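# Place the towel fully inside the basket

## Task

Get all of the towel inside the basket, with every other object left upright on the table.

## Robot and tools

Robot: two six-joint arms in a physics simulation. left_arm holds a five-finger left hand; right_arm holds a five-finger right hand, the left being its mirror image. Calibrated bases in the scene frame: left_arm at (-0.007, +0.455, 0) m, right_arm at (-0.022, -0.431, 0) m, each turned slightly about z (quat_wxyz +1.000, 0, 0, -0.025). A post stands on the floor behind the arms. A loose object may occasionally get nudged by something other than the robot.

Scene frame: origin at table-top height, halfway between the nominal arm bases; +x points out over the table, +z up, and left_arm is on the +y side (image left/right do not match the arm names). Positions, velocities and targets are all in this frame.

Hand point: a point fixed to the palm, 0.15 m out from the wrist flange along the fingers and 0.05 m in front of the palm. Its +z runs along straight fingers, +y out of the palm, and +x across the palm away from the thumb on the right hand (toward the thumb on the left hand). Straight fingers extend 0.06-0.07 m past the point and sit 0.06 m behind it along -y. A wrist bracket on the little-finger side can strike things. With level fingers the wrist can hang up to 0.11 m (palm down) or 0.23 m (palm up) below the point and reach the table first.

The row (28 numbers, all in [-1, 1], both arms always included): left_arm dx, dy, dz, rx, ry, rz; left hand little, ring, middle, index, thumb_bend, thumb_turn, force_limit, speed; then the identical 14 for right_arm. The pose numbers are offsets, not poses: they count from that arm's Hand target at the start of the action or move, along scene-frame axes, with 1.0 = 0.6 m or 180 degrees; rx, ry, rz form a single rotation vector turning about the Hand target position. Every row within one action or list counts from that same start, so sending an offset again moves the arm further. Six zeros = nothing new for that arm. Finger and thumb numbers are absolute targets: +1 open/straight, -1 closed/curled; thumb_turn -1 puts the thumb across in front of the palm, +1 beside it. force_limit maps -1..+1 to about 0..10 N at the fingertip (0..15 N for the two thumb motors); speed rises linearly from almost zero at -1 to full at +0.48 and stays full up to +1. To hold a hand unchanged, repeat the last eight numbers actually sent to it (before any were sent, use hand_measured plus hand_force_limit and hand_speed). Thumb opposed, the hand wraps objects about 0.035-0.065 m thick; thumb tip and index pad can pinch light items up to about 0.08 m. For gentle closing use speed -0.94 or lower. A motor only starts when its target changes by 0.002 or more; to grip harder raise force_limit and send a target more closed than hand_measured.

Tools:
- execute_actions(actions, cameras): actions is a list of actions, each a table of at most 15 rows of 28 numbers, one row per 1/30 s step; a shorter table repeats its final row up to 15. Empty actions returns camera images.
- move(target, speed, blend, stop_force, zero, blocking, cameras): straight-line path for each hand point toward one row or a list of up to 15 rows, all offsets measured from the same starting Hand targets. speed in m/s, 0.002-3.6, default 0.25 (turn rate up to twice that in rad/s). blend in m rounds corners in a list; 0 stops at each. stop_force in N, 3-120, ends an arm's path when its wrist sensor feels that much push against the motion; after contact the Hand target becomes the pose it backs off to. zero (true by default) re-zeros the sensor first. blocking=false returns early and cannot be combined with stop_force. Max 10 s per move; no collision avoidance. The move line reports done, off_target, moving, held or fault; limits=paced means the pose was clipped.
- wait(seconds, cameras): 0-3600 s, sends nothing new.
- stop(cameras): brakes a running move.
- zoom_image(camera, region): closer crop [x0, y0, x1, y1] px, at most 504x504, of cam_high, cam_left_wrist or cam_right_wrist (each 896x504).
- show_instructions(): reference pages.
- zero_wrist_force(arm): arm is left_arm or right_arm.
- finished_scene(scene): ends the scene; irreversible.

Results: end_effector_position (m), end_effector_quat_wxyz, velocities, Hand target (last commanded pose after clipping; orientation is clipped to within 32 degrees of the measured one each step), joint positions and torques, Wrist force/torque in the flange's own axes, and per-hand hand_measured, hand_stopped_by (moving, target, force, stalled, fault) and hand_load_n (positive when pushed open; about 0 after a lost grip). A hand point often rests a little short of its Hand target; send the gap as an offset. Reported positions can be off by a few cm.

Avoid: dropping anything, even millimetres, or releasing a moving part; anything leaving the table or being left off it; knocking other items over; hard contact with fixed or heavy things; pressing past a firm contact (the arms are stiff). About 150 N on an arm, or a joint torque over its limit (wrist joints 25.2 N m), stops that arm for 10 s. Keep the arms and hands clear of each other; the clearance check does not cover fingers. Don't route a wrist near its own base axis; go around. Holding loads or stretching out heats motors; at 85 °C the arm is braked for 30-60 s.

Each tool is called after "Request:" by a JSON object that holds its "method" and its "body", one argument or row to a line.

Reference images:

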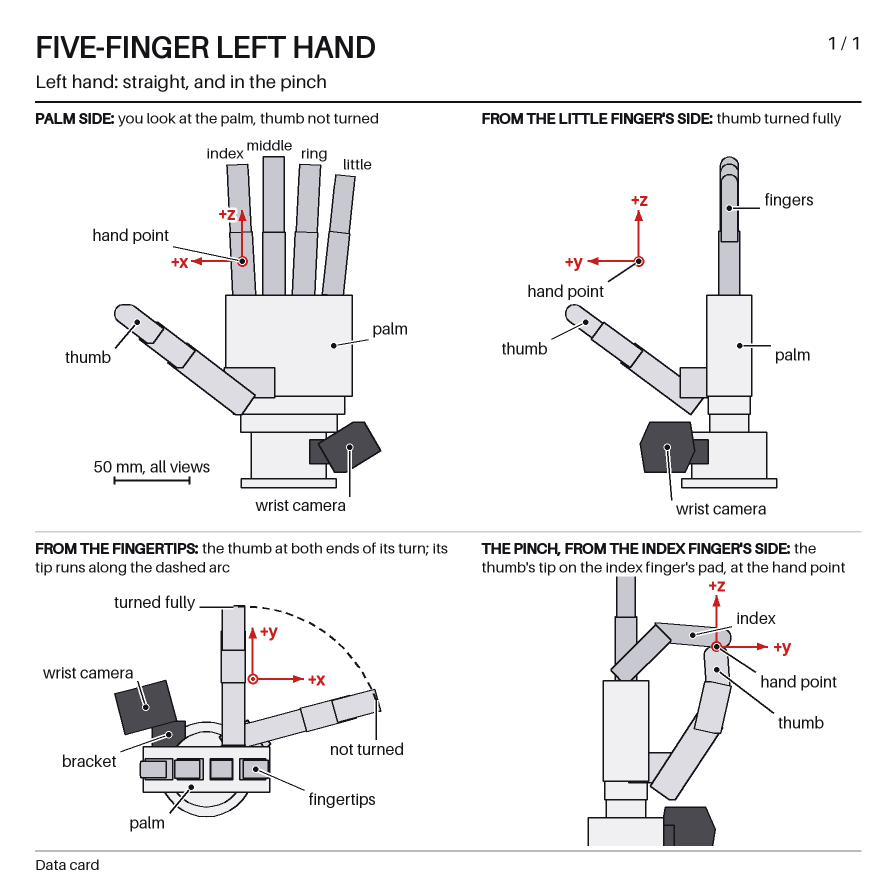

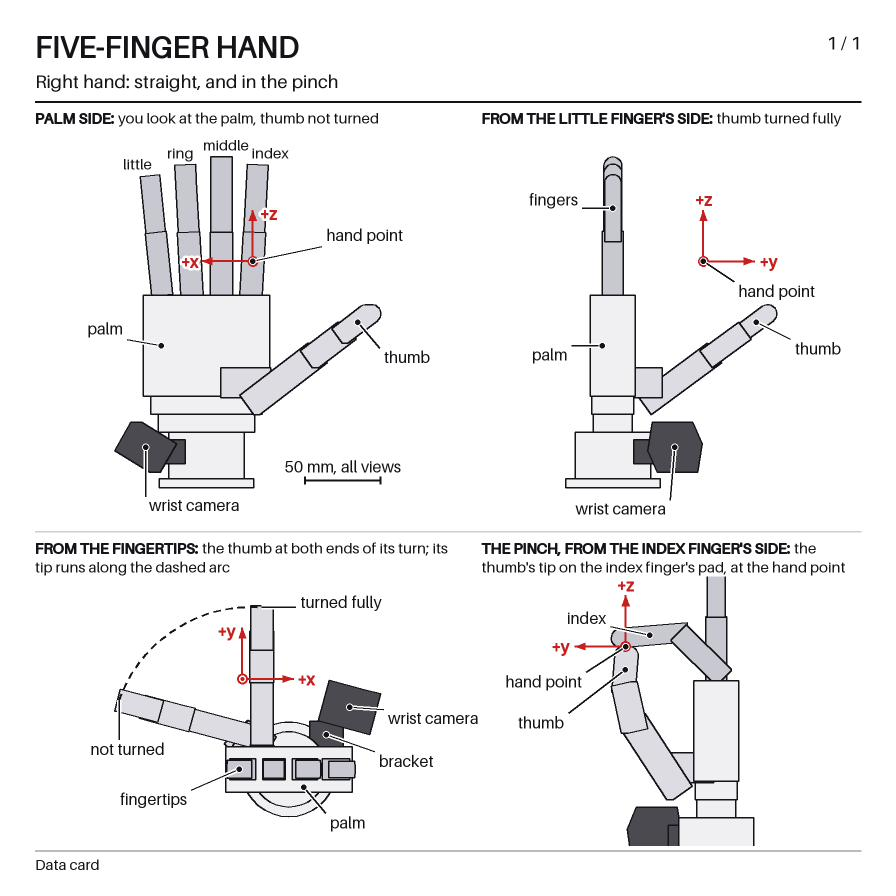

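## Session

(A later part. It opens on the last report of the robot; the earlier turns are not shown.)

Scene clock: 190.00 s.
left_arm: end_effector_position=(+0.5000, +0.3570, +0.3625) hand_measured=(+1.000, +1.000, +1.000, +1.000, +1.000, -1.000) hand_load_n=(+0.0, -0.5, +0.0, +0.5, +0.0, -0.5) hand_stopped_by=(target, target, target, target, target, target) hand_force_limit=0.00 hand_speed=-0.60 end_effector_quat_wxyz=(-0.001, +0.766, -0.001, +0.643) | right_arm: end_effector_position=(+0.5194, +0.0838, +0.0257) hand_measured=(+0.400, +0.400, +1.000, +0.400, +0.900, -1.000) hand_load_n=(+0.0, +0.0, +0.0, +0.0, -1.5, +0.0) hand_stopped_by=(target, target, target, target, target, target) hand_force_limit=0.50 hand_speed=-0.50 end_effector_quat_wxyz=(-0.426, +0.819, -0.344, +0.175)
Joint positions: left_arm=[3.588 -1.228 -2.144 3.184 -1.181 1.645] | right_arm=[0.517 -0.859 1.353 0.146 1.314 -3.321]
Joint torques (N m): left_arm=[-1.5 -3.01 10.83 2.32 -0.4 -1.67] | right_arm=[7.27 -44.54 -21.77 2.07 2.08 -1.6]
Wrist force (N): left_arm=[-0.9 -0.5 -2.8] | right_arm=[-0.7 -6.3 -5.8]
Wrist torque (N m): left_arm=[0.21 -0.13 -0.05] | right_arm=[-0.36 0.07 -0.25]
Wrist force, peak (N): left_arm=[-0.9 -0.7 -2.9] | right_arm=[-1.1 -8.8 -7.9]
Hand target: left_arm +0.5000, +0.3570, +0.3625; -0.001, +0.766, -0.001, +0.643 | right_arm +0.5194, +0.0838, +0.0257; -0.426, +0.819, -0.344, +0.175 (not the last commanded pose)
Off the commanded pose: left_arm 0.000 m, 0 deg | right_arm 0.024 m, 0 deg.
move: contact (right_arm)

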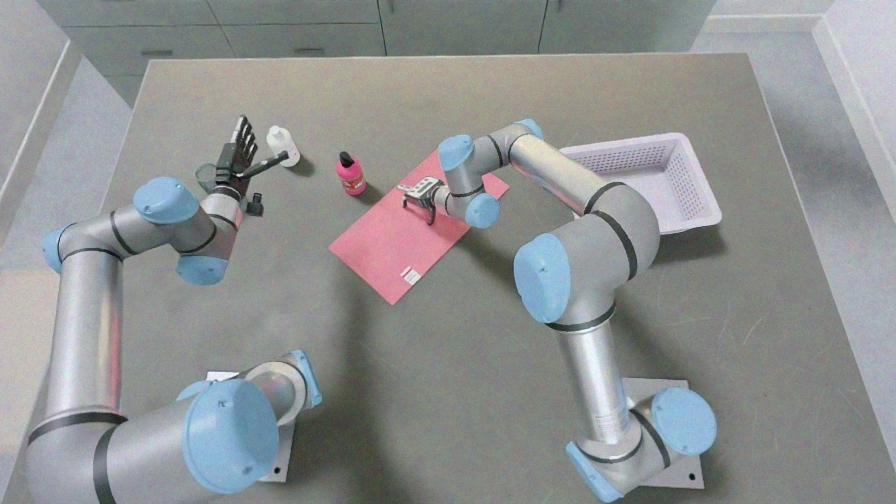

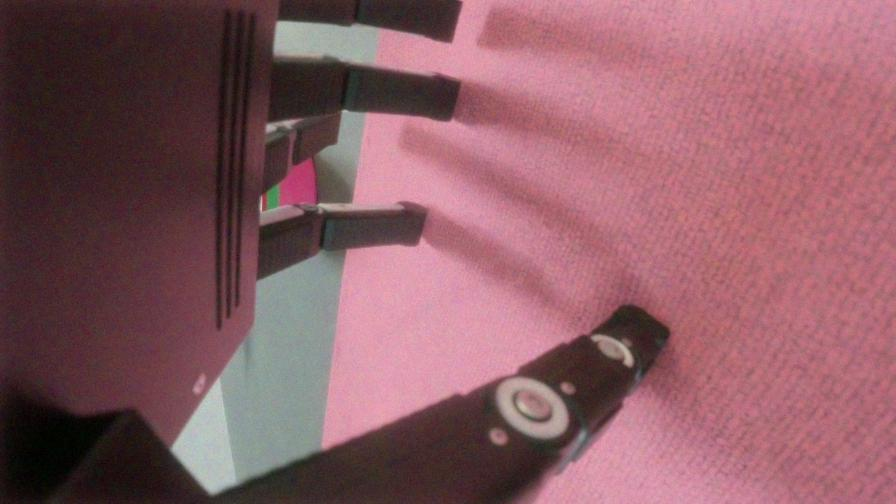

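Request:
{"method": "move", "body": {
  "target": [0,0,0,0,0,0,1,1,1,1,1,-1,0,-0.6,0,0,0,0,0,0,0.15,0.15,1,0.15,0.8,-1,0.5,-0.7],
  "cameras": ["cam_right_wrist"],
  "speed": 0.01
}}

Request:
{"method": "move", "body": {
  "target": [0,0,0,0,0,0,1,1,1,1,1,-1,0,-0.6,0,0,0,0,0,0,0.0,0.0,1,0.0,0.65,-1,0.5,-0.7],
  "cameras": ["cam_high","cam_right_wrist"],
  "speed": 0.01
}}

Request:
{"method": "zoom_image", "body": {
  "camera": "cam_high",
  "region": [320, 100, 572, 310]
}}

Scene clock: 191.13 s.
left_arm: end_effector_position=(+0.5000, +0.3570, +0.3625) hand_measured=(+1.000, +1.000, +1.000, +1.000, +1.000, -1.000) hand_load_n=(+0.0, +0.0, +0.0, +0.0, +0.0, +0.0) hand_stopped_by=(target, target, target, target, target, target) hand_force_limit=0.00 hand_speed=-0.60 end_effector_quat_wxyz=(-0.001, +0.766, -0.001, +0.643) | right_arm: end_effector_position=(+0.5194, +0.0838, +0.0257) hand_measured=(+0.150, +0.150, +1.000, +0.150, +0.802, -1.000) hand_load_n=(+0.5, +0.5, +0.0, +0.0, +2.5, +0.0) hand_stopped_by=(target, target, target, target, target, target) hand_force_limit=0.50 hand_speed=-0.70 end_effector_quat_wxyz=(-0.425, +0.819, -0.344, +0.175)
Joint positions: left_arm=[3.588 -1.228 -2.144 3.184 -1.181 1.645] | right_arm=[0.517 -0.859 1.353 0.146 1.314 -3.321]
Joint torques (N m): left_arm=[-1.05 -2.55 12.31 2.36 -0.29 -1.61] | right_arm=[5.85 -43.77 -22.01 0.89 2.11 -1.62]
Wrist force (N): left_arm=[-0.7 -0.3 -2.4] | right_arm=[-0.5 -4.1 -6.2]
Wrist torque (N m): left_arm=[0.23 -0.13 -0.05] | right_arm=[-0.16 0.07 -0.26]
Wrist force, peak (N): left_arm=[-1.0 -0.5 -2.9] | right_arm=[-0.8 -6.8 -6.3]
Hand target: left_arm +0.5000, +0.3570, +0.3625; -0.001, +0.766, -0.001, +0.643 | right_arm +0.5194, +0.0838, +0.0257; -0.426, +0.819, -0.344, +0.175
Off the commanded pose: left_arm 0.000 m, 0 deg | right_arm 0.000 m, 0 deg.
move: done

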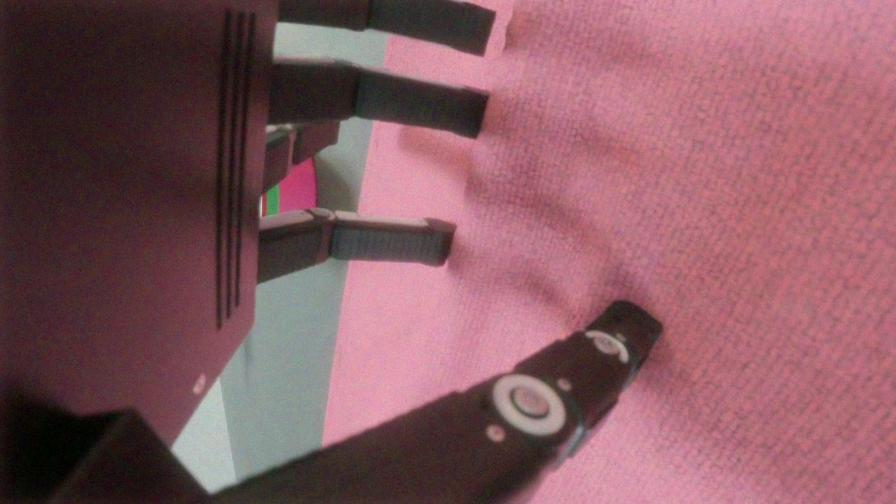

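Scene clock: 191.77 s.
left_arm: end_effector_position=(+0.5000, +0.3570, +0.3625) hand_measured=(+1.000, +1.000, +1.000, +1.000, +1.000, -1.000) hand_load_n=(+0.0, +0.0, +0.0, +0.0, +0.0, +0.0) hand_stopped_by=(target, target, target, target, target, target) hand_force_limit=0.00 hand_speed=-0.60 end_effector_quat_wxyz=(-0.001, +0.766, -0.001, +0.643) | right_arm: end_effector_position=(+0.5194, +0.0838, +0.0257) hand_measured=(+0.000, +0.000, +1.000, +0.000, +0.650, -1.000) hand_load_n=(+0.0, +0.0, +0.0, +0.0, +0.0, +0.0) hand_stopped_by=(target, target, target, target, target, target) hand_force_limit=0.50 hand_speed=-0.70 end_effector_quat_wxyz=(-0.425, +0.819, -0.344, +0.175)
Joint positions: left_arm=[3.588 -1.228 -2.144 3.184 -1.181 1.645] | right_arm=[0.517 -0.859 1.353 0.146 1.314 -3.321]
Joint torques (N m): left_arm=[-1.19 -2.99 10.11 2.36 -0.29 -1.58] | right_arm=[5.17 -43.9 -21.52 -0.49 2.03 -1.67]
Wrist force (N): left_arm=[-0.8 -0.2 -2.6] | right_arm=[0.3 2.1 0.0]
Wrist torque (N m): left_arm=[0.25 -0.13 -0.06] | right_arm=[0.27 -0.11 -0.15]
Wrist force, peak (N): left_arm=[-0.8 -0.5 -2.9] | right_arm=[-0.5 -4.0 -5.8]
Hand target: left_arm +0.5000, +0.3570, +0.3625; -0.001, +0.766, -0.001, +0.643 | right_arm +0.5194, +0.0838, +0.0257; -0.426, +0.819, -0.344, +0.175
Off the commanded pose: left_arm 0.000 m, 0 deg | right_arm 0.000 m, 0 deg.
move: done

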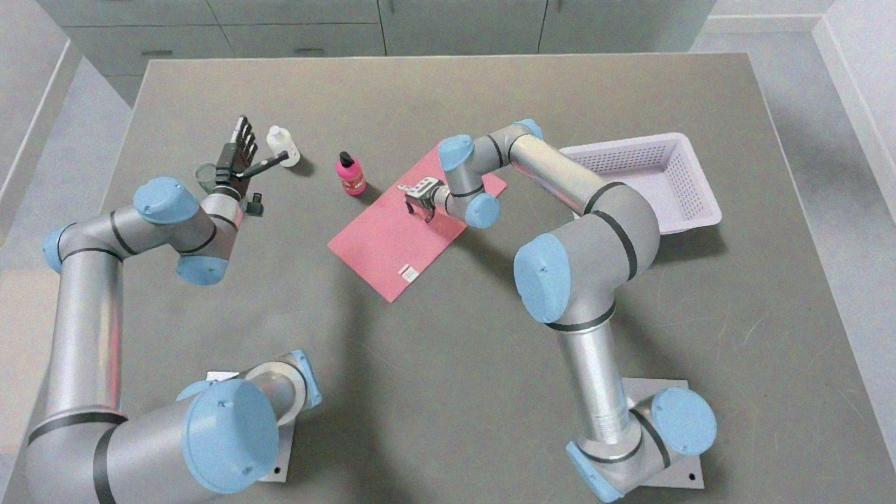

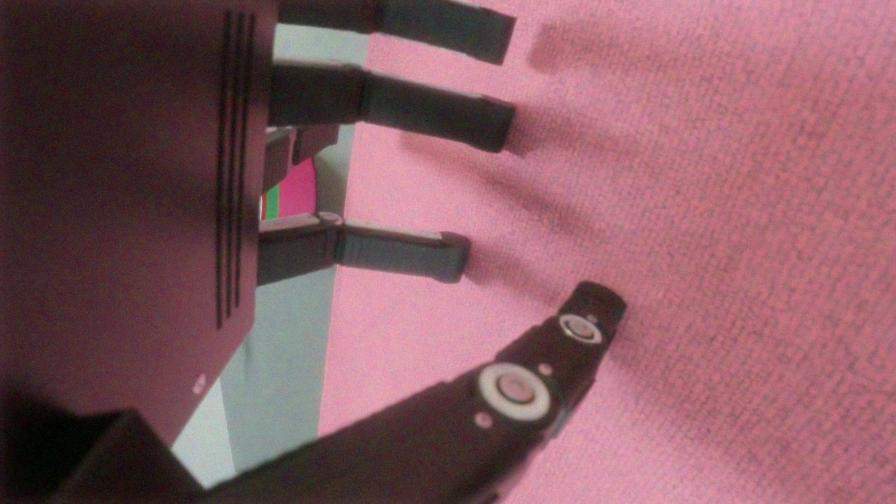

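Scaled by 2.000 from the camera's image (finer frame: 1280x720).

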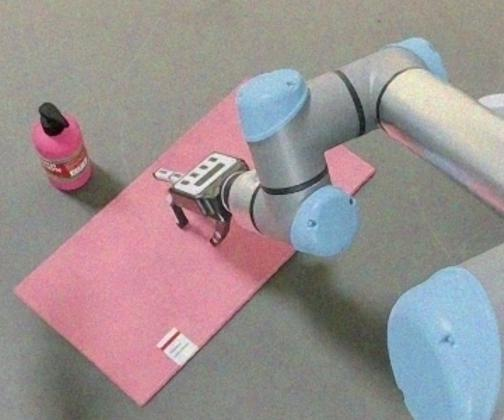

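Request:
{"method": "move", "body": {
  "target": [
    [0,0,0,0,0,0,1,1,1,1,1,-1,0,-0.6,0,0,0.03,0,0,0,0.3,0.3,1,0.3,0.65,-1,0.5,-0.5]
  ],
  "cameras": [],
  "speed": 0.05
}}

Request:
{"method": "move", "body": {
  "target": [0,0,0,0,0,0,1,1,1,1,1,-1,0,-0.6,0,0,-0.08,0,0,0,0.3,0.3,1,0.3,0.65,-1,0.5,-0.5],
  "cameras": ["cam_right_wrist"],
  "speed": 0.01,
  "stop_force": 9
}}

Scene clock: 196.40 s.
left_arm: end_effector_position=(+0.5000, +0.3570, +0.3625) hand_measured=(+1.000, +1.000, +1.000, +1.000, +1.000, -1.000) hand_load_n=(+0.0, +0.0, +0.0, +0.0, -0.5, -0.5) hand_stopped_by=(target, target, target, target, target, target) hand_force_limit=0.00 hand_speed=-0.60 end_effector_quat_wxyz=(-0.001, +0.766, -0.001, +0.643) | right_arm: end_effector_position=(+0.5195, +0.0839, +0.0438) hand_measured=(+0.300, +0.300, +1.000, +0.300, +0.650, -1.000) hand_load_n=(+0.0, +0.0, -0.5, +0.0, +0.0, +0.5) hand_stopped_by=(target, target, target, target, target, target) hand_force_limit=0.50 hand_speed=-0.50 end_effector_quat_wxyz=(-0.426, +0.819, -0.344, +0.175)
Joint positions: left_arm=[3.588 -1.228 -2.144 3.184 -1.181 1.645] | right_arm=[0.517 -0.879 1.336 0.182 1.314 -3.321]
Joint torques (N m): left_arm=[0.55 -2.34 11.6 2.32 -0.03 -1.56] | right_arm=[1.48 -36.64 -8.54 -1.39 1.93 -0.93]
Wrist force (N): left_arm=[-0.7 -0.4 -2.7] | right_arm=[0.4 2.0 -0.1]
Wrist torque (N m): left_arm=[0.22 -0.15 -0.05] | right_arm=[0.26 -0.11 -0.14]
Wrist force, peak (N): left_arm=[-0.9 -0.4 -3.1] | right_arm=[0.3 2.6 0.6]
Hand target: left_arm +0.5000, +0.3570, +0.3625; -0.001, +0.766, -0.001, +0.643 | right_arm +0.5194, +0.0838, +0.0437; -0.426, +0.819, -0.344, +0.175
Off the commanded pose: left_arm 0.000 m, 0 deg | right_arm 0.000 m, 0 deg.
move: done

Scene clock: 199.40 s.
left_arm: end_effector_position=(+0.5000, +0.3570, +0.3625) hand_measured=(+1.000, +1.000, +1.000, +1.000, +1.000, -1.000) hand_load_n=(+0.0, +0.0, +0.0, +0.0, +0.0, +0.0) hand_stopped_by=(target, target, target, target, target, target) hand_force_limit=0.00 hand_speed=-0.60 end_effector_quat_wxyz=(-0.001, +0.766, -0.001, +0.643) | right_arm: end_effector_position=(+0.5194, +0.0838, +0.0244) hand_measured=(+0.300, +0.300, +1.000, +0.300, +0.650, -1.000) hand_load_n=(+0.0, +0.0, +0.0, +0.0, +0.0, +0.0) hand_stopped_by=(target, target, target, target, target, target) hand_force_limit=0.50 hand_speed=-0.50 end_effector_quat_wxyz=(-0.426, +0.819, -0.344, +0.175)
Joint positions: left_arm=[3.588 -1.228 -2.144 3.184 -1.181 1.645] | right_arm=[0.517 -0.858 1.354 0.143 1.314 -3.321]
Joint torques (N m): left_arm=[0.81 -2.6 11.8 2.3 -0.09 -1.6] | right_arm=[-0.94 -43.99 -21.5 2.48 1.89 -1.45]
Wrist force (N): left_arm=[-1.0 -0.6 -2.5] | right_arm=[-0.6 -6.3 -6.7]
Wrist torque (N m): left_arm=[0.18 -0.09 -0.06] | right_arm=[0.09 0.13 -0.37]
Wrist force, peak (N): left_arm=[-0.6 -0.2 -3.2] | right_arm=[-1.0 -9.3 -8.5]
Hand target: left_arm +0.5000, +0.3570, +0.3625; -0.001, +0.766, -0.001, +0.643 | right_arm +0.5194, +0.0838, +0.0244; -0.426, +0.819, -0.344, +0.175 (not the last commanded pose)
Off the commanded pose: left_arm 0.000 m, 0 deg | right_arm 0.029 m, 0 deg.
move: contact (right_arm)

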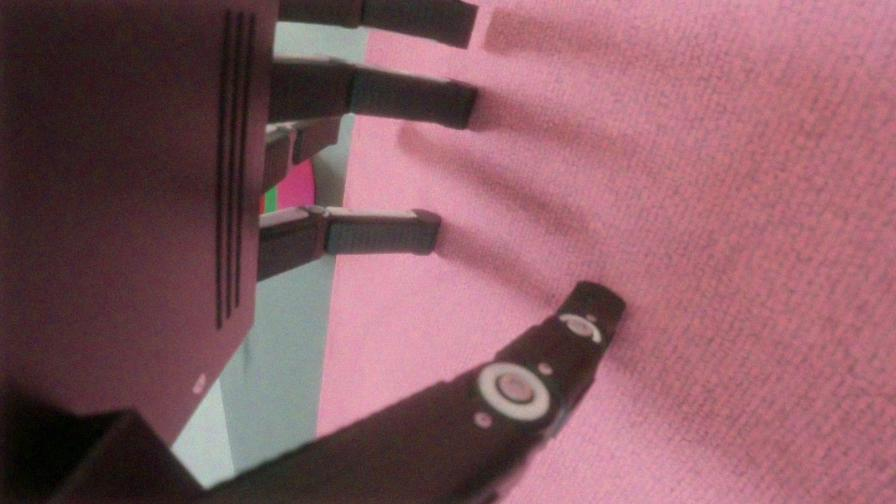

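Request:
{"method": "execute_actions", "body": {
  "actions": [
    [[0,0,0,0,0,0,1,1,1,1,1,-1,0,-0.6,0,0,0,0,0,0,0.2,0.2,1,0.2,0.65,-1,0.5,-0.85]],
    [[0,0,0,0,0,0,1,1,1,1,1,-1,0,-0.6,0,0,-0.0002,0,0,0,0.1,0.1,1,0.1,0.62,-1,0.5,-0.85]],
    [[0,0,0,0,0,0,1,1,1,1,1,-1,0,-0.6,0,0,-0.0017,0,0,0,0.0,0.0,1,0.0,0.56,-1,0.5,-0.85]]
  ],
  "cameras": ["cam_high","cam_right_wrist"]
}}

Request:
{"method": "zoom_image", "body": {
  "camera": "cam_high",
  "region": [320, 100, 572, 310]
}}

Scene clock: 201.93 s.
left_arm: end_effector_position=(+0.5000, +0.3570, +0.3625) hand_measured=(+1.000, +1.000, +1.000, +1.000, +1.000, -1.000) hand_load_n=(+0.0, -0.5, +0.0, +0.5, +0.0, +0.0) hand_stopped_by=(target, target, target, target, target, target) hand_force_limit=0.00 hand_speed=-0.60 end_effector_quat_wxyz=(-0.001, +0.766, -0.001, +0.643) | right_arm: end_effector_position=(+0.5194, +0.0838, +0.0232) hand_measured=(+0.000, +0.000, +1.000, +0.000, +0.560, -1.000) hand_load_n=(+0.0, +1.0, +0.0, +1.0, +0.0, +0.0) hand_stopped_by=(target, target, target, target, target, target) hand_force_limit=0.50 hand_speed=-0.85 end_effector_quat_wxyz=(-0.426, +0.819, -0.344, +0.175)
Joint positions: left_arm=[3.588 -1.228 -2.144 3.184 -1.181 1.645] | right_arm=[0.517 -0.857 1.355 0.141 1.314 -3.321]
Joint torques (N m): left_arm=[1.29 -2.81 11.53 2.26 -0.11 -1.45] | right_arm=[-0.32 -38.69 -6.95 3.32 1.87 -1.55]
Wrist force (N): left_arm=[-0.7 -0.2 -2.8] | right_arm=[0.4 -7.4 -3.3]
Wrist torque (N m): left_arm=[0.26 -0.17 -0.04] | right_arm=[0.06 -0.04 -0.38]
Wrist force, peak (N): left_arm=[-0.9 -0.4 -3.1] | right_arm=[-0.3 -17.0 -7.0]
Hand target: left_arm +0.5000, +0.3570, +0.3625; -0.001, +0.766, -0.001, +0.643 | right_arm +0.5194, +0.0838, +0.0232; -0.426, +0.819, -0.344, +0.175
Off the commanded pose: left_arm 0.000 m, 0 deg | right_arm 0.000 m, 0 deg.
Step readings (end_effector_position of left_arm | right_arm):
0: (+0.5000, +0.3570, +0.3625) | (+0.5194, +0.0838, +0.0244)
1: (+0.5000, +0.3570, +0.3625) | (+0.5194, +0.0838, +0.0244)
2: (+0.5000, +0.3570, +0.3625) | (+0.5194, +0.0838, +0.0244)
4: (+0.5000, +0.3570, +0.3625) | (+0.5194, +0.0838, +0.0244)
8: (+0.5000, +0.3570, +0.3625) | (+0.5195, +0.0839, +0.0244)
15: (+0.5000, +0.3570, +0.3625) | (+0.5195, +0.0839, +0.0244)
16: (+0.5000, +0.3570, +0.3625) | (+0.5195, +0.0839, +0.0244)
17: (+0.5000, +0.3570, +0.3625) | (+0.5195, +0.0839, +0.0244)
19: (+0.5000, +0.3570, +0.3625) | (+0.5195, +0.0839, +0.0244)
23: (+0.5000, +0.3570, +0.3625) | (+0.5195, +0.0839, +0.0244)
30: (+0.5000, +0.3570, +0.3625) | (+0.5195, +0.0839, +0.0243)
31: (+0.5000, +0.3570, +0.3625) | (+0.5195, +0.0839, +0.0242)
32: (+0.5000, +0.3570, +0.3625) | (+0.5195, +0.0839, +0.0240)
34: (+0.5000, +0.3570, +0.3625) | (+0.5195, +0.0839, +0.0234)
38: (+0.5000, +0.3570, +0.3625) | (+0.5195, +0.0839, +0.0232)
45: (+0.5000, +0.3570, +0.3625) | (+0.5194, +0.0838, +0.0232)

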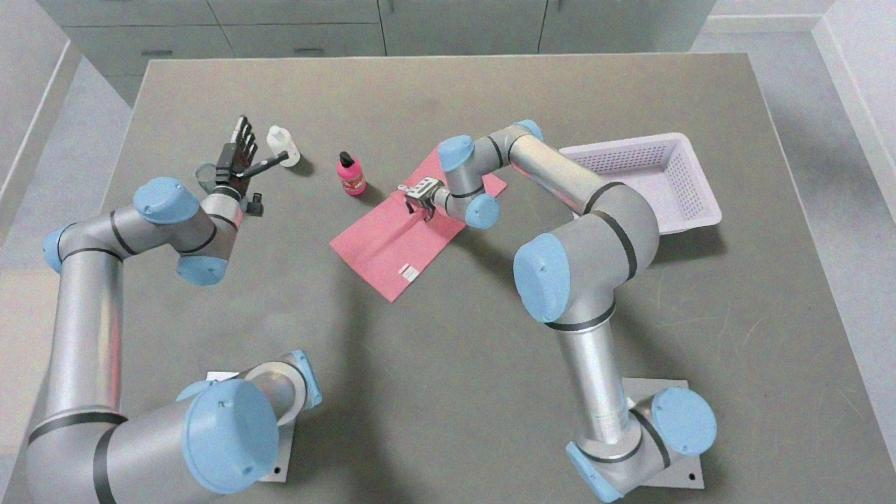

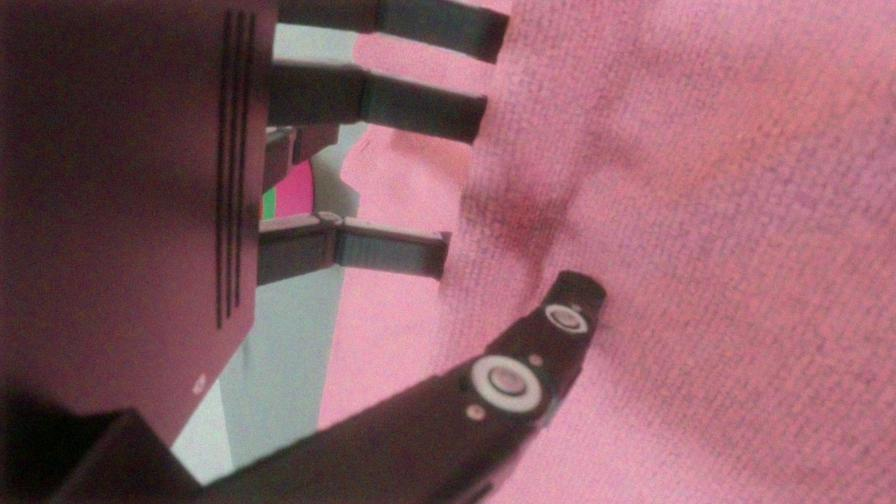

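Scaled by 2.000 from the camera's image (finer frame: 1280x720).

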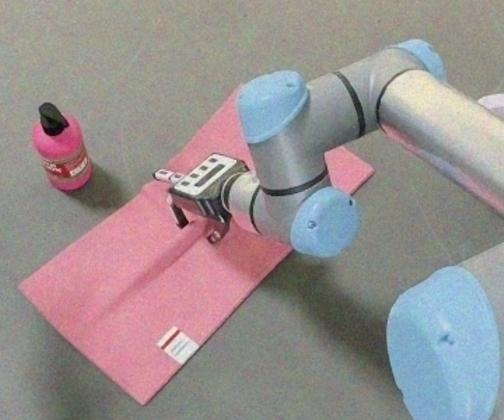

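Request:
{"method": "execute_actions", "body": {
  "actions": [
    [[0,0,0,0,0,0,1,1,1,1,1,-1,0,-0.6,0,0,-0.0015,0,0,0,-0.05,-0.05,1,-0.05,0.51,-1,0.5,-0.85]],
    [[0,0,0,0,0,0,1,1,1,1,1,-1,0,-0.6,0,0,-0.0015,0,0,0,-0.1,-0.1,1,-0.1,0.47,-1,0.5,-0.85]],
    [[0,0,0,0,0,0,1,1,1,1,1,-1,0,-0.6,0,0,-0.0019,0,0,0,-0.15,-0.15,1,-0.15,0.42,-1,0.5,-0.85]],
    [[0,0,0,0,0,0,1,1,1,1,1,-1,0,-0.6,0,0,-0.0019,0,0,0,-0.2,-0.2,1,-0.2,0.37,-1,0.5,-0.85]]
  ],
  "cameras": ["cam_high","cam_right_wrist"]
}}

Request:
{"method": "zoom_image", "body": {
  "camera": "cam_high",
  "region": [320, 100, 572, 310]
}}

Scene clock: 204.67 s.
left_arm: end_effector_position=(+0.5000, +0.3570, +0.3625) hand_measured=(+1.000, +1.000, +1.000, +1.000, +1.000, -1.000) hand_load_n=(+0.0, +0.0, +0.0, +0.0, +0.0, +0.0) hand_stopped_by=(target, target, target, target, target, target) hand_force_limit=0.00 hand_speed=-0.60 end_effector_quat_wxyz=(-0.001, +0.766, -0.001, +0.643) | right_arm: end_effector_position=(+0.5194, +0.0838, +0.0191) hand_measured=(-0.200, -0.200, +1.000, -0.200, +0.370, -1.000) hand_load_n=(+0.0, +0.0, +0.0, +0.5, +1.0, +0.0) hand_stopped_by=(target, target, target, target, target, target) hand_force_limit=0.50 hand_speed=-0.85 end_effector_quat_wxyz=(-0.426, +0.819, -0.344, +0.175)
Joint positions: left_arm=[3.588 -1.228 -2.144 3.184 -1.181 1.645] | right_arm=[0.517 -0.852 1.358 0.133 1.314 -3.321]
Joint torques (N m): left_arm=[0.73 -2.4 12.18 2.34 0.15 -1.36] | right_arm=[-0.45 -42.54 -9.99 2.7 1.89 -1.48]
Wrist force (N): left_arm=[-0.9 -0.5 -2.9] | right_arm=[0.1 -4.6 -2.3]
Wrist torque (N m): left_arm=[0.22 -0.12 -0.05] | right_arm=[0.01 -0.04 -0.28]
Wrist force, peak (N): left_arm=[-1.0 -0.3 -3.1] | right_arm=[-0.1 -12.9 -5.2]
Hand target: left_arm +0.5000, +0.3570, +0.3625; -0.001, +0.766, -0.001, +0.643 | right_arm +0.5194, +0.0838, +0.0192; -0.426, +0.819, -0.344, +0.175
Off the commanded pose: left_arm 0.000 m, 0 deg | right_arm 0.000 m, 0 deg.
Step readings (end_effector_position of left_arm | right_arm):
0: (+0.5000, +0.3570, +0.3625) | (+0.5194, +0.0838, +0.0232)
1: (+0.5000, +0.3570, +0.3625) | (+0.5194, +0.0838, +0.0232)
2: (+0.5000, +0.3570, +0.3625) | (+0.5194, +0.0838, +0.0231)
4: (+0.5000, +0.3570, +0.3625) | (+0.5195, +0.0839, +0.0226)
8: (+0.5000, +0.3570, +0.3625) | (+0.5195, +0.0839, +0.0223)
15: (+0.5000, +0.3570, +0.3625) | (+0.5195, +0.0839, +0.0223)
16: (+0.5000, +0.3570, +0.3625) | (+0.5195, +0.0838, +0.0223)
17: (+0.5000, +0.3570, +0.3625) | (+0.5194, +0.0838, +0.0220)
19: (+0.5000, +0.3570, +0.3625) | (+0.5194, +0.0838, +0.0215)
23: (+0.5000, +0.3570, +0.3625) | (+0.5194, +0.0838, +0.0213)
30: (+0.5000, +0.3570, +0.3625) | (+0.5194, +0.0838, +0.0214)
31: (+0.5000, +0.3570, +0.3625) | (+0.5194, +0.0838, +0.0213)
32: (+0.5000, +0.3570, +0.3625) | (+0.5194, +0.0838, +0.0211)
34: (+0.5000, +0.3570, +0.3625) | (+0.5195, +0.0839, +0.0205)
38: (+0.5000, +0.3570, +0.3625) | (+0.5194, +0.0838, +0.0202)
45: (+0.5000, +0.3570, +0.3625) | (+0.5194, +0.0838, +0.0202)
46: (+0.5000, +0.3570, +0.3625) | (+0.5194, +0.0838, +0.0202)
47: (+0.5000, +0.3570, +0.3625) | (+0.5194, +0.0838, +0.0199)
49: (+0.5000, +0.3570, +0.3625) | (+0.5195, +0.0839, +0.0193)
53: (+0.5000, +0.3570, +0.3625) | (+0.5195, +0.0839, +0.0191)
60: (+0.5000, +0.3570, +0.3625) | (+0.5194, +0.0838, +0.0191)

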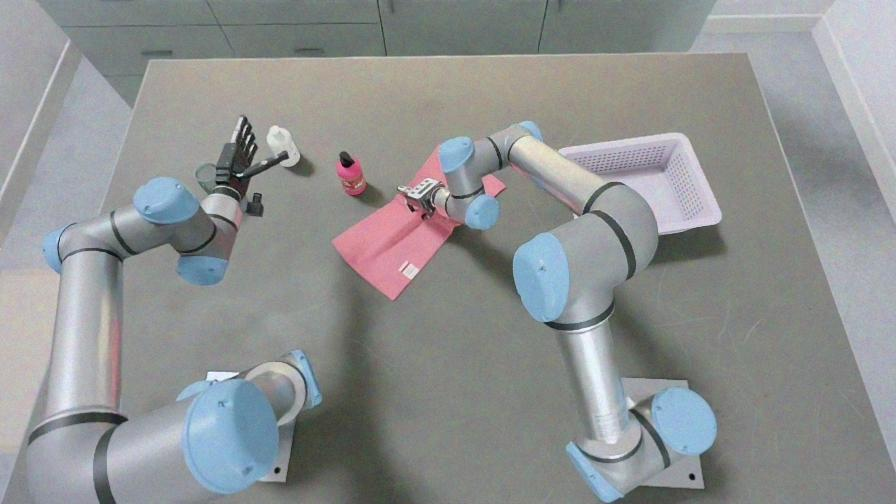

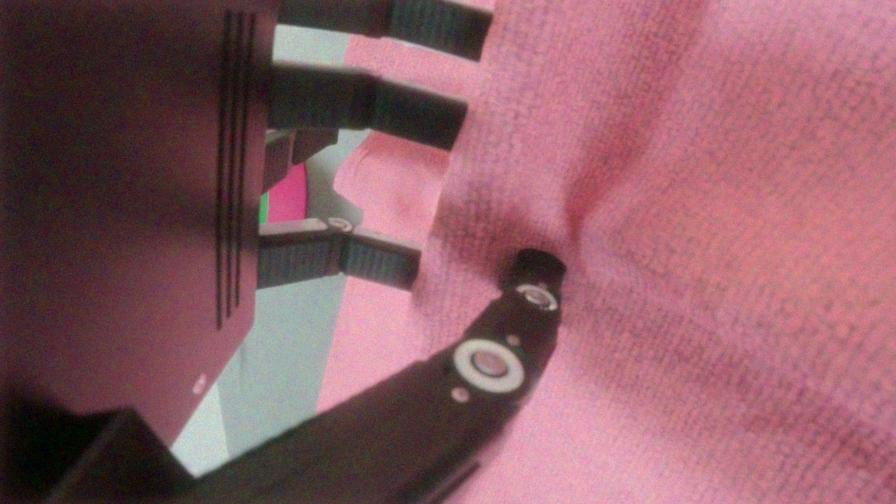

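Scaled by 2.000 from the camera's image (finer frame: 1280x720).

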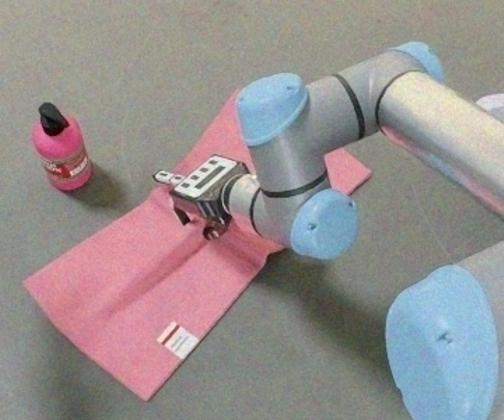

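Request:
{"method": "execute_actions", "body": {
  "actions": [
    [[0,0,0,0,0,0,1,1,1,1,1,-1,0,-0.6,0,0,-0.0025,0,0,0,-0.27,-0.27,1,-0.27,0.3,-1,0.5,-0.85]],
    [[0,0,0,0,0,0,1,1,1,1,1,-1,0,-0.6,0,0,-0.001,0,0,0,-0.35,-0.35,1,-0.35,0.22,-1,0.3,-0.85]],
    [[0,0,0,0,0,0,1,1,1,1,1,-1,0,-0.6,0,0,0,0,0,0,-0.8,-0.8,1,-0.8,-0.3,-1,0.3,-0.85]],
    [[0,0,0,0,0,0,1,1,1,1,1,-1,0,-0.6,0,0,0,0,0,0,-0.8,-0.8,1,-0.8,-0.3,-1,0.3,-0.85]]
  ],
  "cameras": ["cam_high","cam_right_wrist"]
}}

Request:
{"method": "zoom_image", "body": {
  "camera": "cam_high",
  "region": [320, 100, 572, 310]
}}

Scene clock: 207.77 s.
left_arm: end_effector_position=(+0.5000, +0.3570, +0.3625) hand_measured=(+1.000, +1.000, +1.000, +1.000, +1.000, -1.000) hand_load_n=(+0.0, +0.0, +0.0, +0.0, +0.0, +0.0) hand_stopped_by=(target, target, target, target, target, target) hand_force_limit=0.00 hand_speed=-0.60 end_effector_quat_wxyz=(-0.001, +0.766, -0.001, +0.643) | right_arm: end_effector_position=(+0.5194, +0.0838, +0.0171) hand_measured=(-0.800, -0.800, +1.000, -0.268, +0.306, -1.000) hand_load_n=(+0.0, +1.0, +0.0, +6.5, +9.5, -1.0) hand_stopped_by=(target, target, target, force, force, target) hand_force_limit=0.30 hand_speed=-0.85 end_effector_quat_wxyz=(-0.426, +0.819, -0.344, +0.175)
Joint positions: left_arm=[3.588 -1.228 -2.144 3.184 -1.181 1.645] | right_arm=[0.517 -0.849 1.36 0.129 1.314 -3.321]
Joint torques (N m): left_arm=[1.77 -2.92 11.82 2.4 0.29 -1.39] | right_arm=[-0.77 -32.19 -10.24 2.26 1.9 -1.39]
Wrist force (N): left_arm=[-0.9 -0.3 -2.6] | right_arm=[-0.9 -7.4 -6.5]
Wrist torque (N m): left_arm=[0.25 -0.13 -0.05] | right_arm=[-0.16 0.10 -0.28]
Wrist force, peak (N): left_arm=[-1.0 -0.5 -3.0] | right_arm=[-1.0 -11.5 -8.3]
Hand target: left_arm +0.5000, +0.3570, +0.3625; -0.001, +0.766, -0.001, +0.643 | right_arm +0.5194, +0.0838, +0.0171; -0.426, +0.819, -0.344, +0.175
Off the commanded pose: left_arm 0.000 m, 0 deg | right_arm 0.000 m, 0 deg.
Step readings (end_effector_position of left_arm | right_arm):
0: (+0.5000, +0.3570, +0.3625) | (+0.5194, +0.0838, +0.0191)
1: (+0.5000, +0.3570, +0.3625) | (+0.5194, +0.0838, +0.0191)
2: (+0.5000, +0.3570, +0.3625) | (+0.5195, +0.0838, +0.0188)
4: (+0.5000, +0.3570, +0.3625) | (+0.5195, +0.0839, +0.0179)
8: (+0.5000, +0.3570, +0.3625) | (+0.5195, +0.0839, +0.0176)
15: (+0.5000, +0.3570, +0.3625) | (+0.5194, +0.0838, +0.0176)
16: (+0.5000, +0.3570, +0.3625) | (+0.5194, +0.0838, +0.0176)
17: (+0.5000, +0.3570, +0.3625) | (+0.5194, +0.0838, +0.0175)
19: (+0.5000, +0.3570, +0.3625) | (+0.5194, +0.0838, +0.0171)
23: (+0.5000, +0.3570, +0.3625) | (+0.5194, +0.0838, +0.0171)
30: (+0.5000, +0.3570, +0.3625) | (+0.5194, +0.0838, +0.0171)
31: (+0.5000, +0.3570, +0.3625) | (+0.5194, +0.0838, +0.0171)
32: (+0.5000, +0.3570, +0.3625) | (+0.5194, +0.0838, +0.0171)
34: (+0.5000, +0.3570, +0.3625) | (+0.5194, +0.0838, +0.0171)
38: (+0.5000, +0.3570, +0.3625) | (+0.5194, +0.0838, +0.0171)
45: (+0.5000, +0.3570, +0.3625) | (+0.5194, +0.0838, +0.0171)
46: (+0.5000, +0.3570, +0.3625) | (+0.5194, +0.0838, +0.0171)
47: (+0.5000, +0.3570, +0.3625) | (+0.5194, +0.0838, +0.0171)
49: (+0.5000, +0.3570, +0.3625) | (+0.5194, +0.0838, +0.0171)
53: (+0.5000, +0.3570, +0.3625) | (+0.5194, +0.0838, +0.0171)
60: (+0.5000, +0.3570, +0.3625) | (+0.5194, +0.0838, +0.0171)

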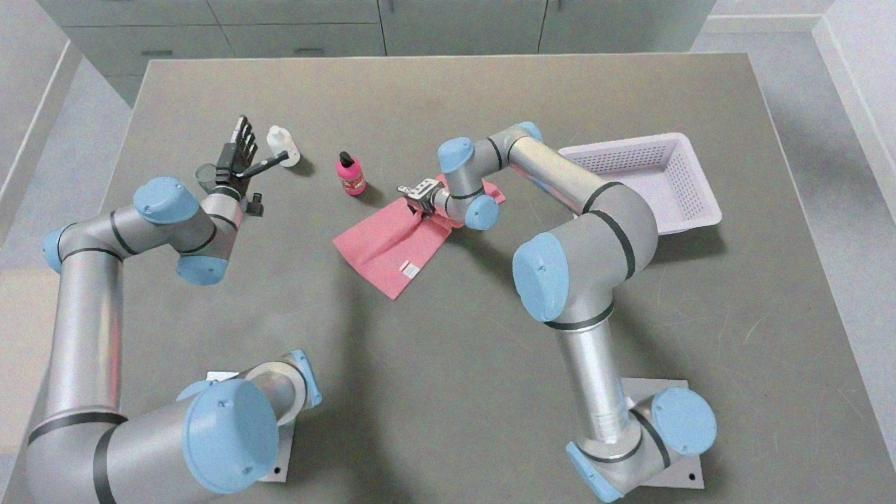

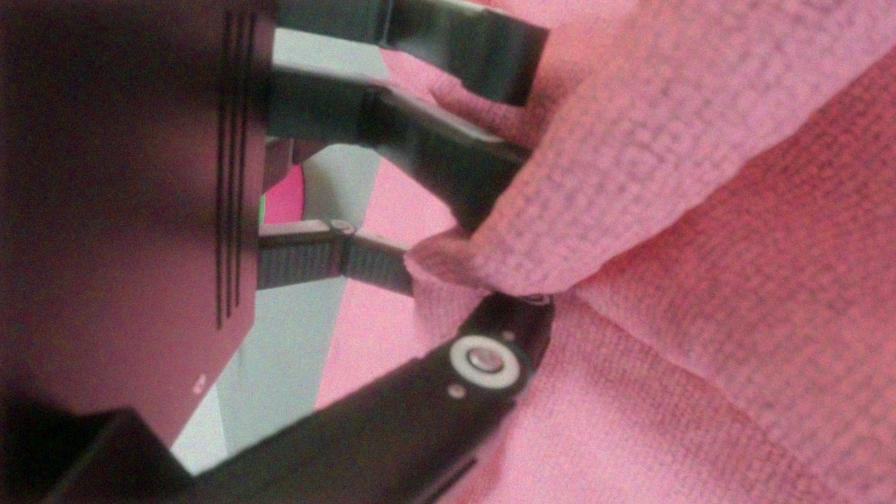

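Scaled by 2.000 from the camera's image (finer frame: 1280x720).

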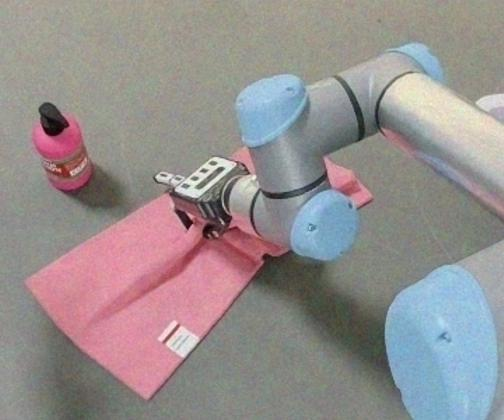

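Request:
{"method": "move", "body": {
  "target": [0,0,0,0,0,0,1,1,1,1,1,-1,0,-0.6,0,0,0.1,0,0,0,-0.8,-0.8,1,-0.8,-0.3,-1,0.3,-0.85],
  "cameras": ["cam_high","cam_right_wrist"],
  "speed": 0.05
}}

Request:
{"method": "zoom_image", "body": {
  "camera": "cam_high",
  "region": [320, 100, 572, 310]
}}

Scene clock: 209.57 s.
left_arm: end_effector_position=(+0.5000, +0.3570, +0.3625) hand_measured=(+1.000, +1.000, +1.000, +1.000, +1.000, -1.000) hand_load_n=(+0.0, +0.0, +0.0, +0.0, +0.0, +0.0) hand_stopped_by=(target, target, target, target, target, target) hand_force_limit=0.00 hand_speed=-0.60 end_effector_quat_wxyz=(-0.001, +0.766, -0.001, +0.643) | right_arm: end_effector_position=(+0.5195, +0.0839, +0.0772) hand_measured=(-0.800, -0.800, +1.000, -0.268, +0.306, -1.000) hand_load_n=(+0.0, +0.5, +0.0, +6.5, +9.0, -1.0) hand_stopped_by=(target, target, target, force, force, target) hand_force_limit=0.30 hand_speed=-0.85 end_effector_quat_wxyz=(-0.426, +0.819, -0.344, +0.175)
Joint positions: left_arm=[3.588 -1.228 -2.144 3.184 -1.181 1.645] | right_arm=[0.517 -0.913 1.301 0.25 1.314 -3.321]
Joint torques (N m): left_arm=[2.54 -2.45 11.64 2.35 0.37 -1.38] | right_arm=[0.46 -36.86 -9.33 -1.51 2.07 1.19]
Wrist force (N): left_arm=[-0.9 -0.4 -2.5] | right_arm=[0.6 2.5 0.5]
Wrist torque (N m): left_arm=[0.22 -0.12 -0.05] | right_arm=[0.30 -0.19 -0.12]
Wrist force, peak (N): left_arm=[-0.8 -0.4 -3.1] | right_arm=[-1.1 -7.9 -7.1]
Hand target: left_arm +0.5000, +0.3570, +0.3625; -0.001, +0.766, -0.001, +0.643 | right_arm +0.5194, +0.0838, +0.0771; -0.426, +0.819, -0.344, +0.175
Off the commanded pose: left_arm 0.000 m, 0 deg | right_arm 0.000 m, 0 deg.
move: done

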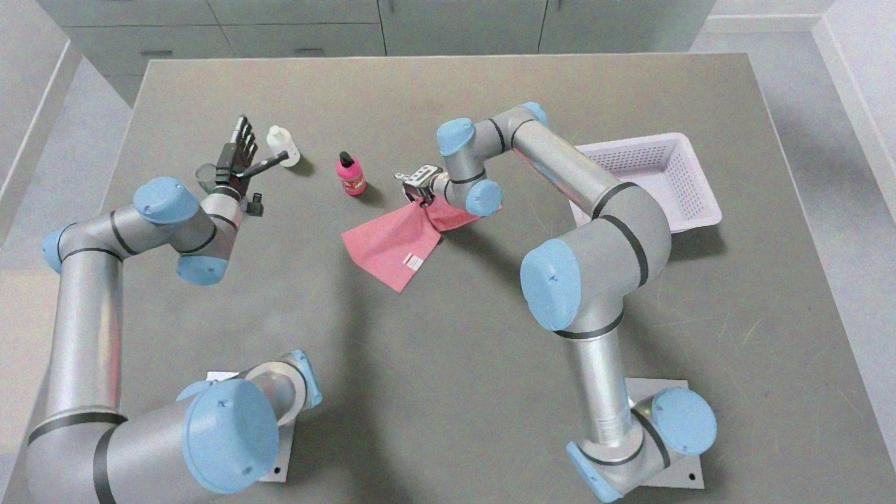

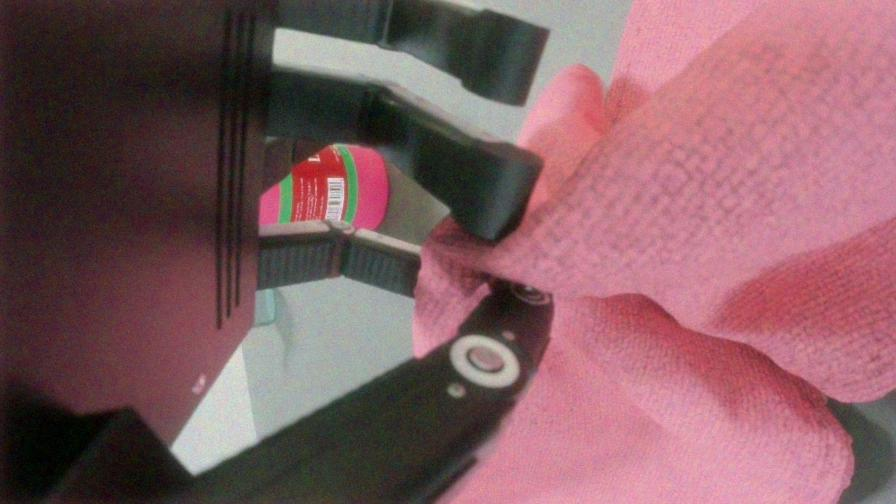

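Scaled by 2.000 from the camera's image (finer frame: 1280x720).

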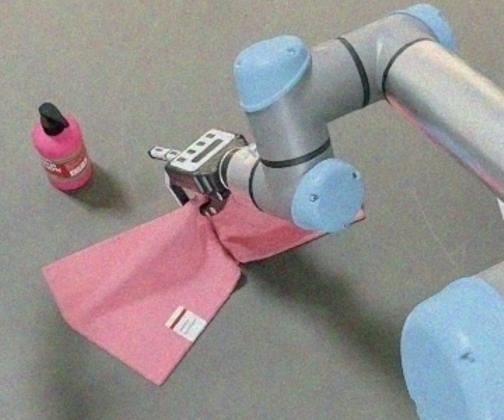

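Request:
{"method": "move", "body": {
  "target": [
    [0,0,0,0,0,0,1,1,1,1,1,-1,0,-0.6,0,0,0.5,0,0,0,-0.8,-0.8,1,-0.8,-0.3,-1,0.3,-0.85],
    [0,0,0,0,0,0,1,1,1,1,1,-1,0,-0.6,0.068,-0.89,0.5,0,0,0,-0.8,-0.8,1,-0.8,-0.3,-1,0.3,-0.85]
  ],
  "cameras": ["all"],
  "speed": [0.12,0.15],
  "blend": [0.04,0]
}}

Request:
{"method": "zoom_image", "body": {
  "camera": "cam_high",
  "region": [500, 40, 780, 260]
}}

Scene clock: 222.13 s.
left_arm: end_effector_position=(+0.5000, +0.3570, +0.3625) hand_measured=(+1.000, +1.000, +1.000, +1.000, +1.000, -1.000) hand_load_n=(+0.0, +0.0, +0.0, +0.0, +0.0, -0.5) hand_stopped_by=(target, target, target, target, target, target) hand_force_limit=0.00 hand_speed=-0.60 end_effector_quat_wxyz=(-0.001, +0.766, -0.001, +0.643) | right_arm: end_effector_position=(+0.5603, -0.4501, +0.3771) hand_measured=(-0.800, -0.800, +1.000, -0.268, +0.306, -1.000) hand_load_n=(+0.0, +0.0, +0.0, +6.0, +8.5, -1.5) hand_stopped_by=(target, target, target, force, force, target) hand_force_limit=0.30 hand_speed=-0.85 end_effector_quat_wxyz=(-0.426, +0.819, -0.344, +0.175)
Joint positions: left_arm=[3.588 -1.228 -2.144 3.184 -1.181 1.645] | right_arm=[-0.536 -1.079 0.925 1.449 0.643 -4.364]
Joint torques (N m): left_arm=[5.63 -2.58 12.1 2.29 0.8 -1.33] | right_arm=[-6.66 -36.31 -11.79 2.94 1.09 -1.19]
Wrist force (N): left_arm=[-1.1 -0.3 -2.6] | right_arm=[0.5 2.4 0.3]
Wrist torque (N m): left_arm=[0.23 -0.09 -0.08] | right_arm=[0.27 -0.12 -0.13]
Wrist force, peak (N): left_arm=[-1.0 -0.4 -3.0] | right_arm=[0.1 3.8 1.2]
Hand target: left_arm +0.5000, +0.3570, +0.3625; -0.001, +0.766, -0.001, +0.643 | right_arm +0.5602, -0.4502, +0.3771; -0.426, +0.819, -0.344, +0.175
Off the commanded pose: left_arm 0.000 m, 0 deg | right_arm 0.000 m, 0 deg.
move: done

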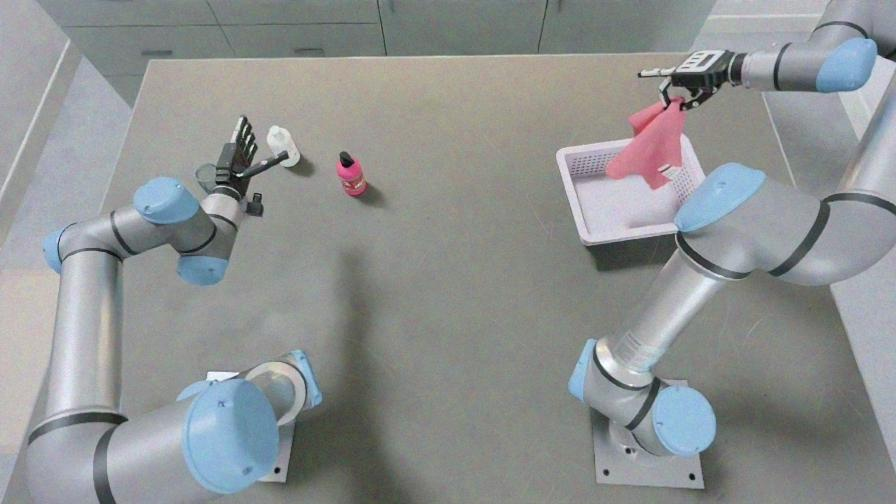

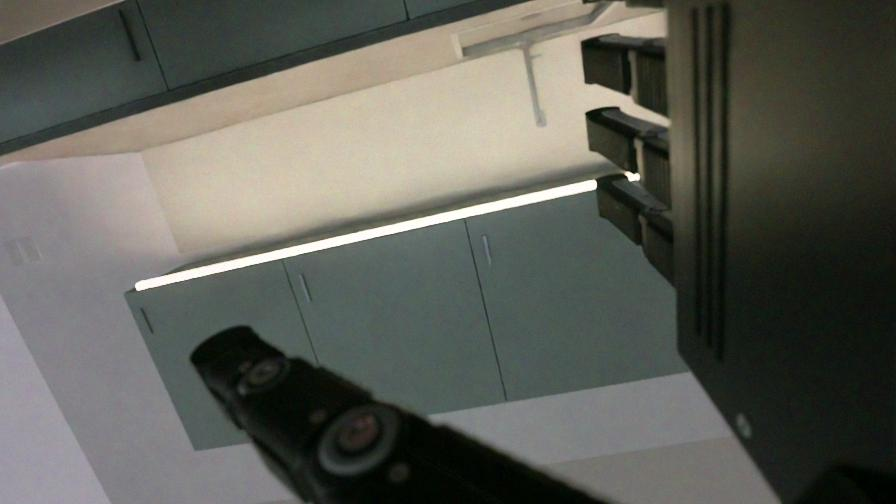

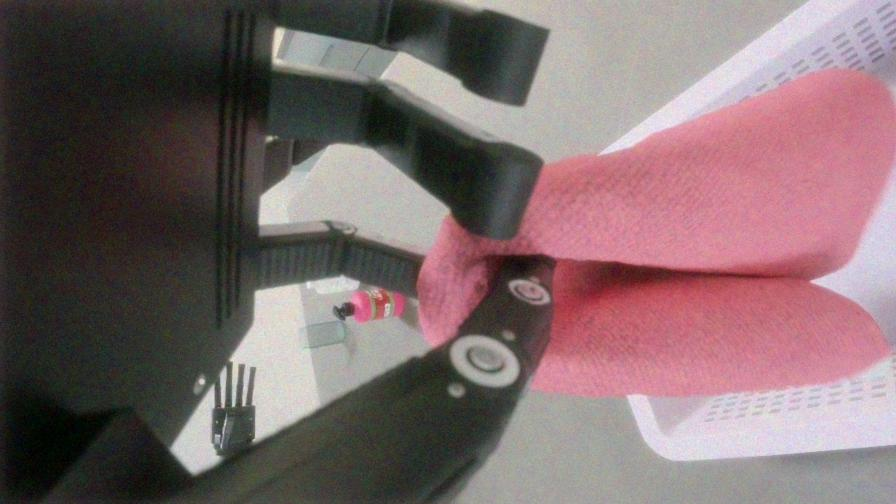

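Scaled by 1.800 from the camera's image (finer frame: 1280x720).

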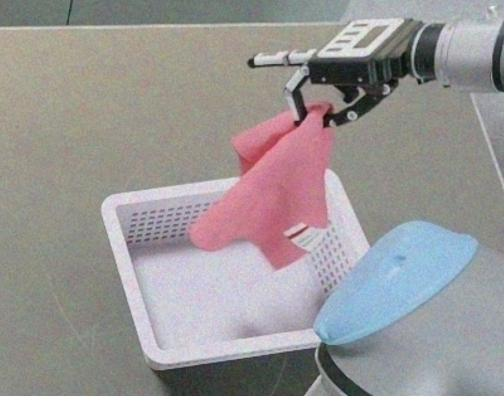

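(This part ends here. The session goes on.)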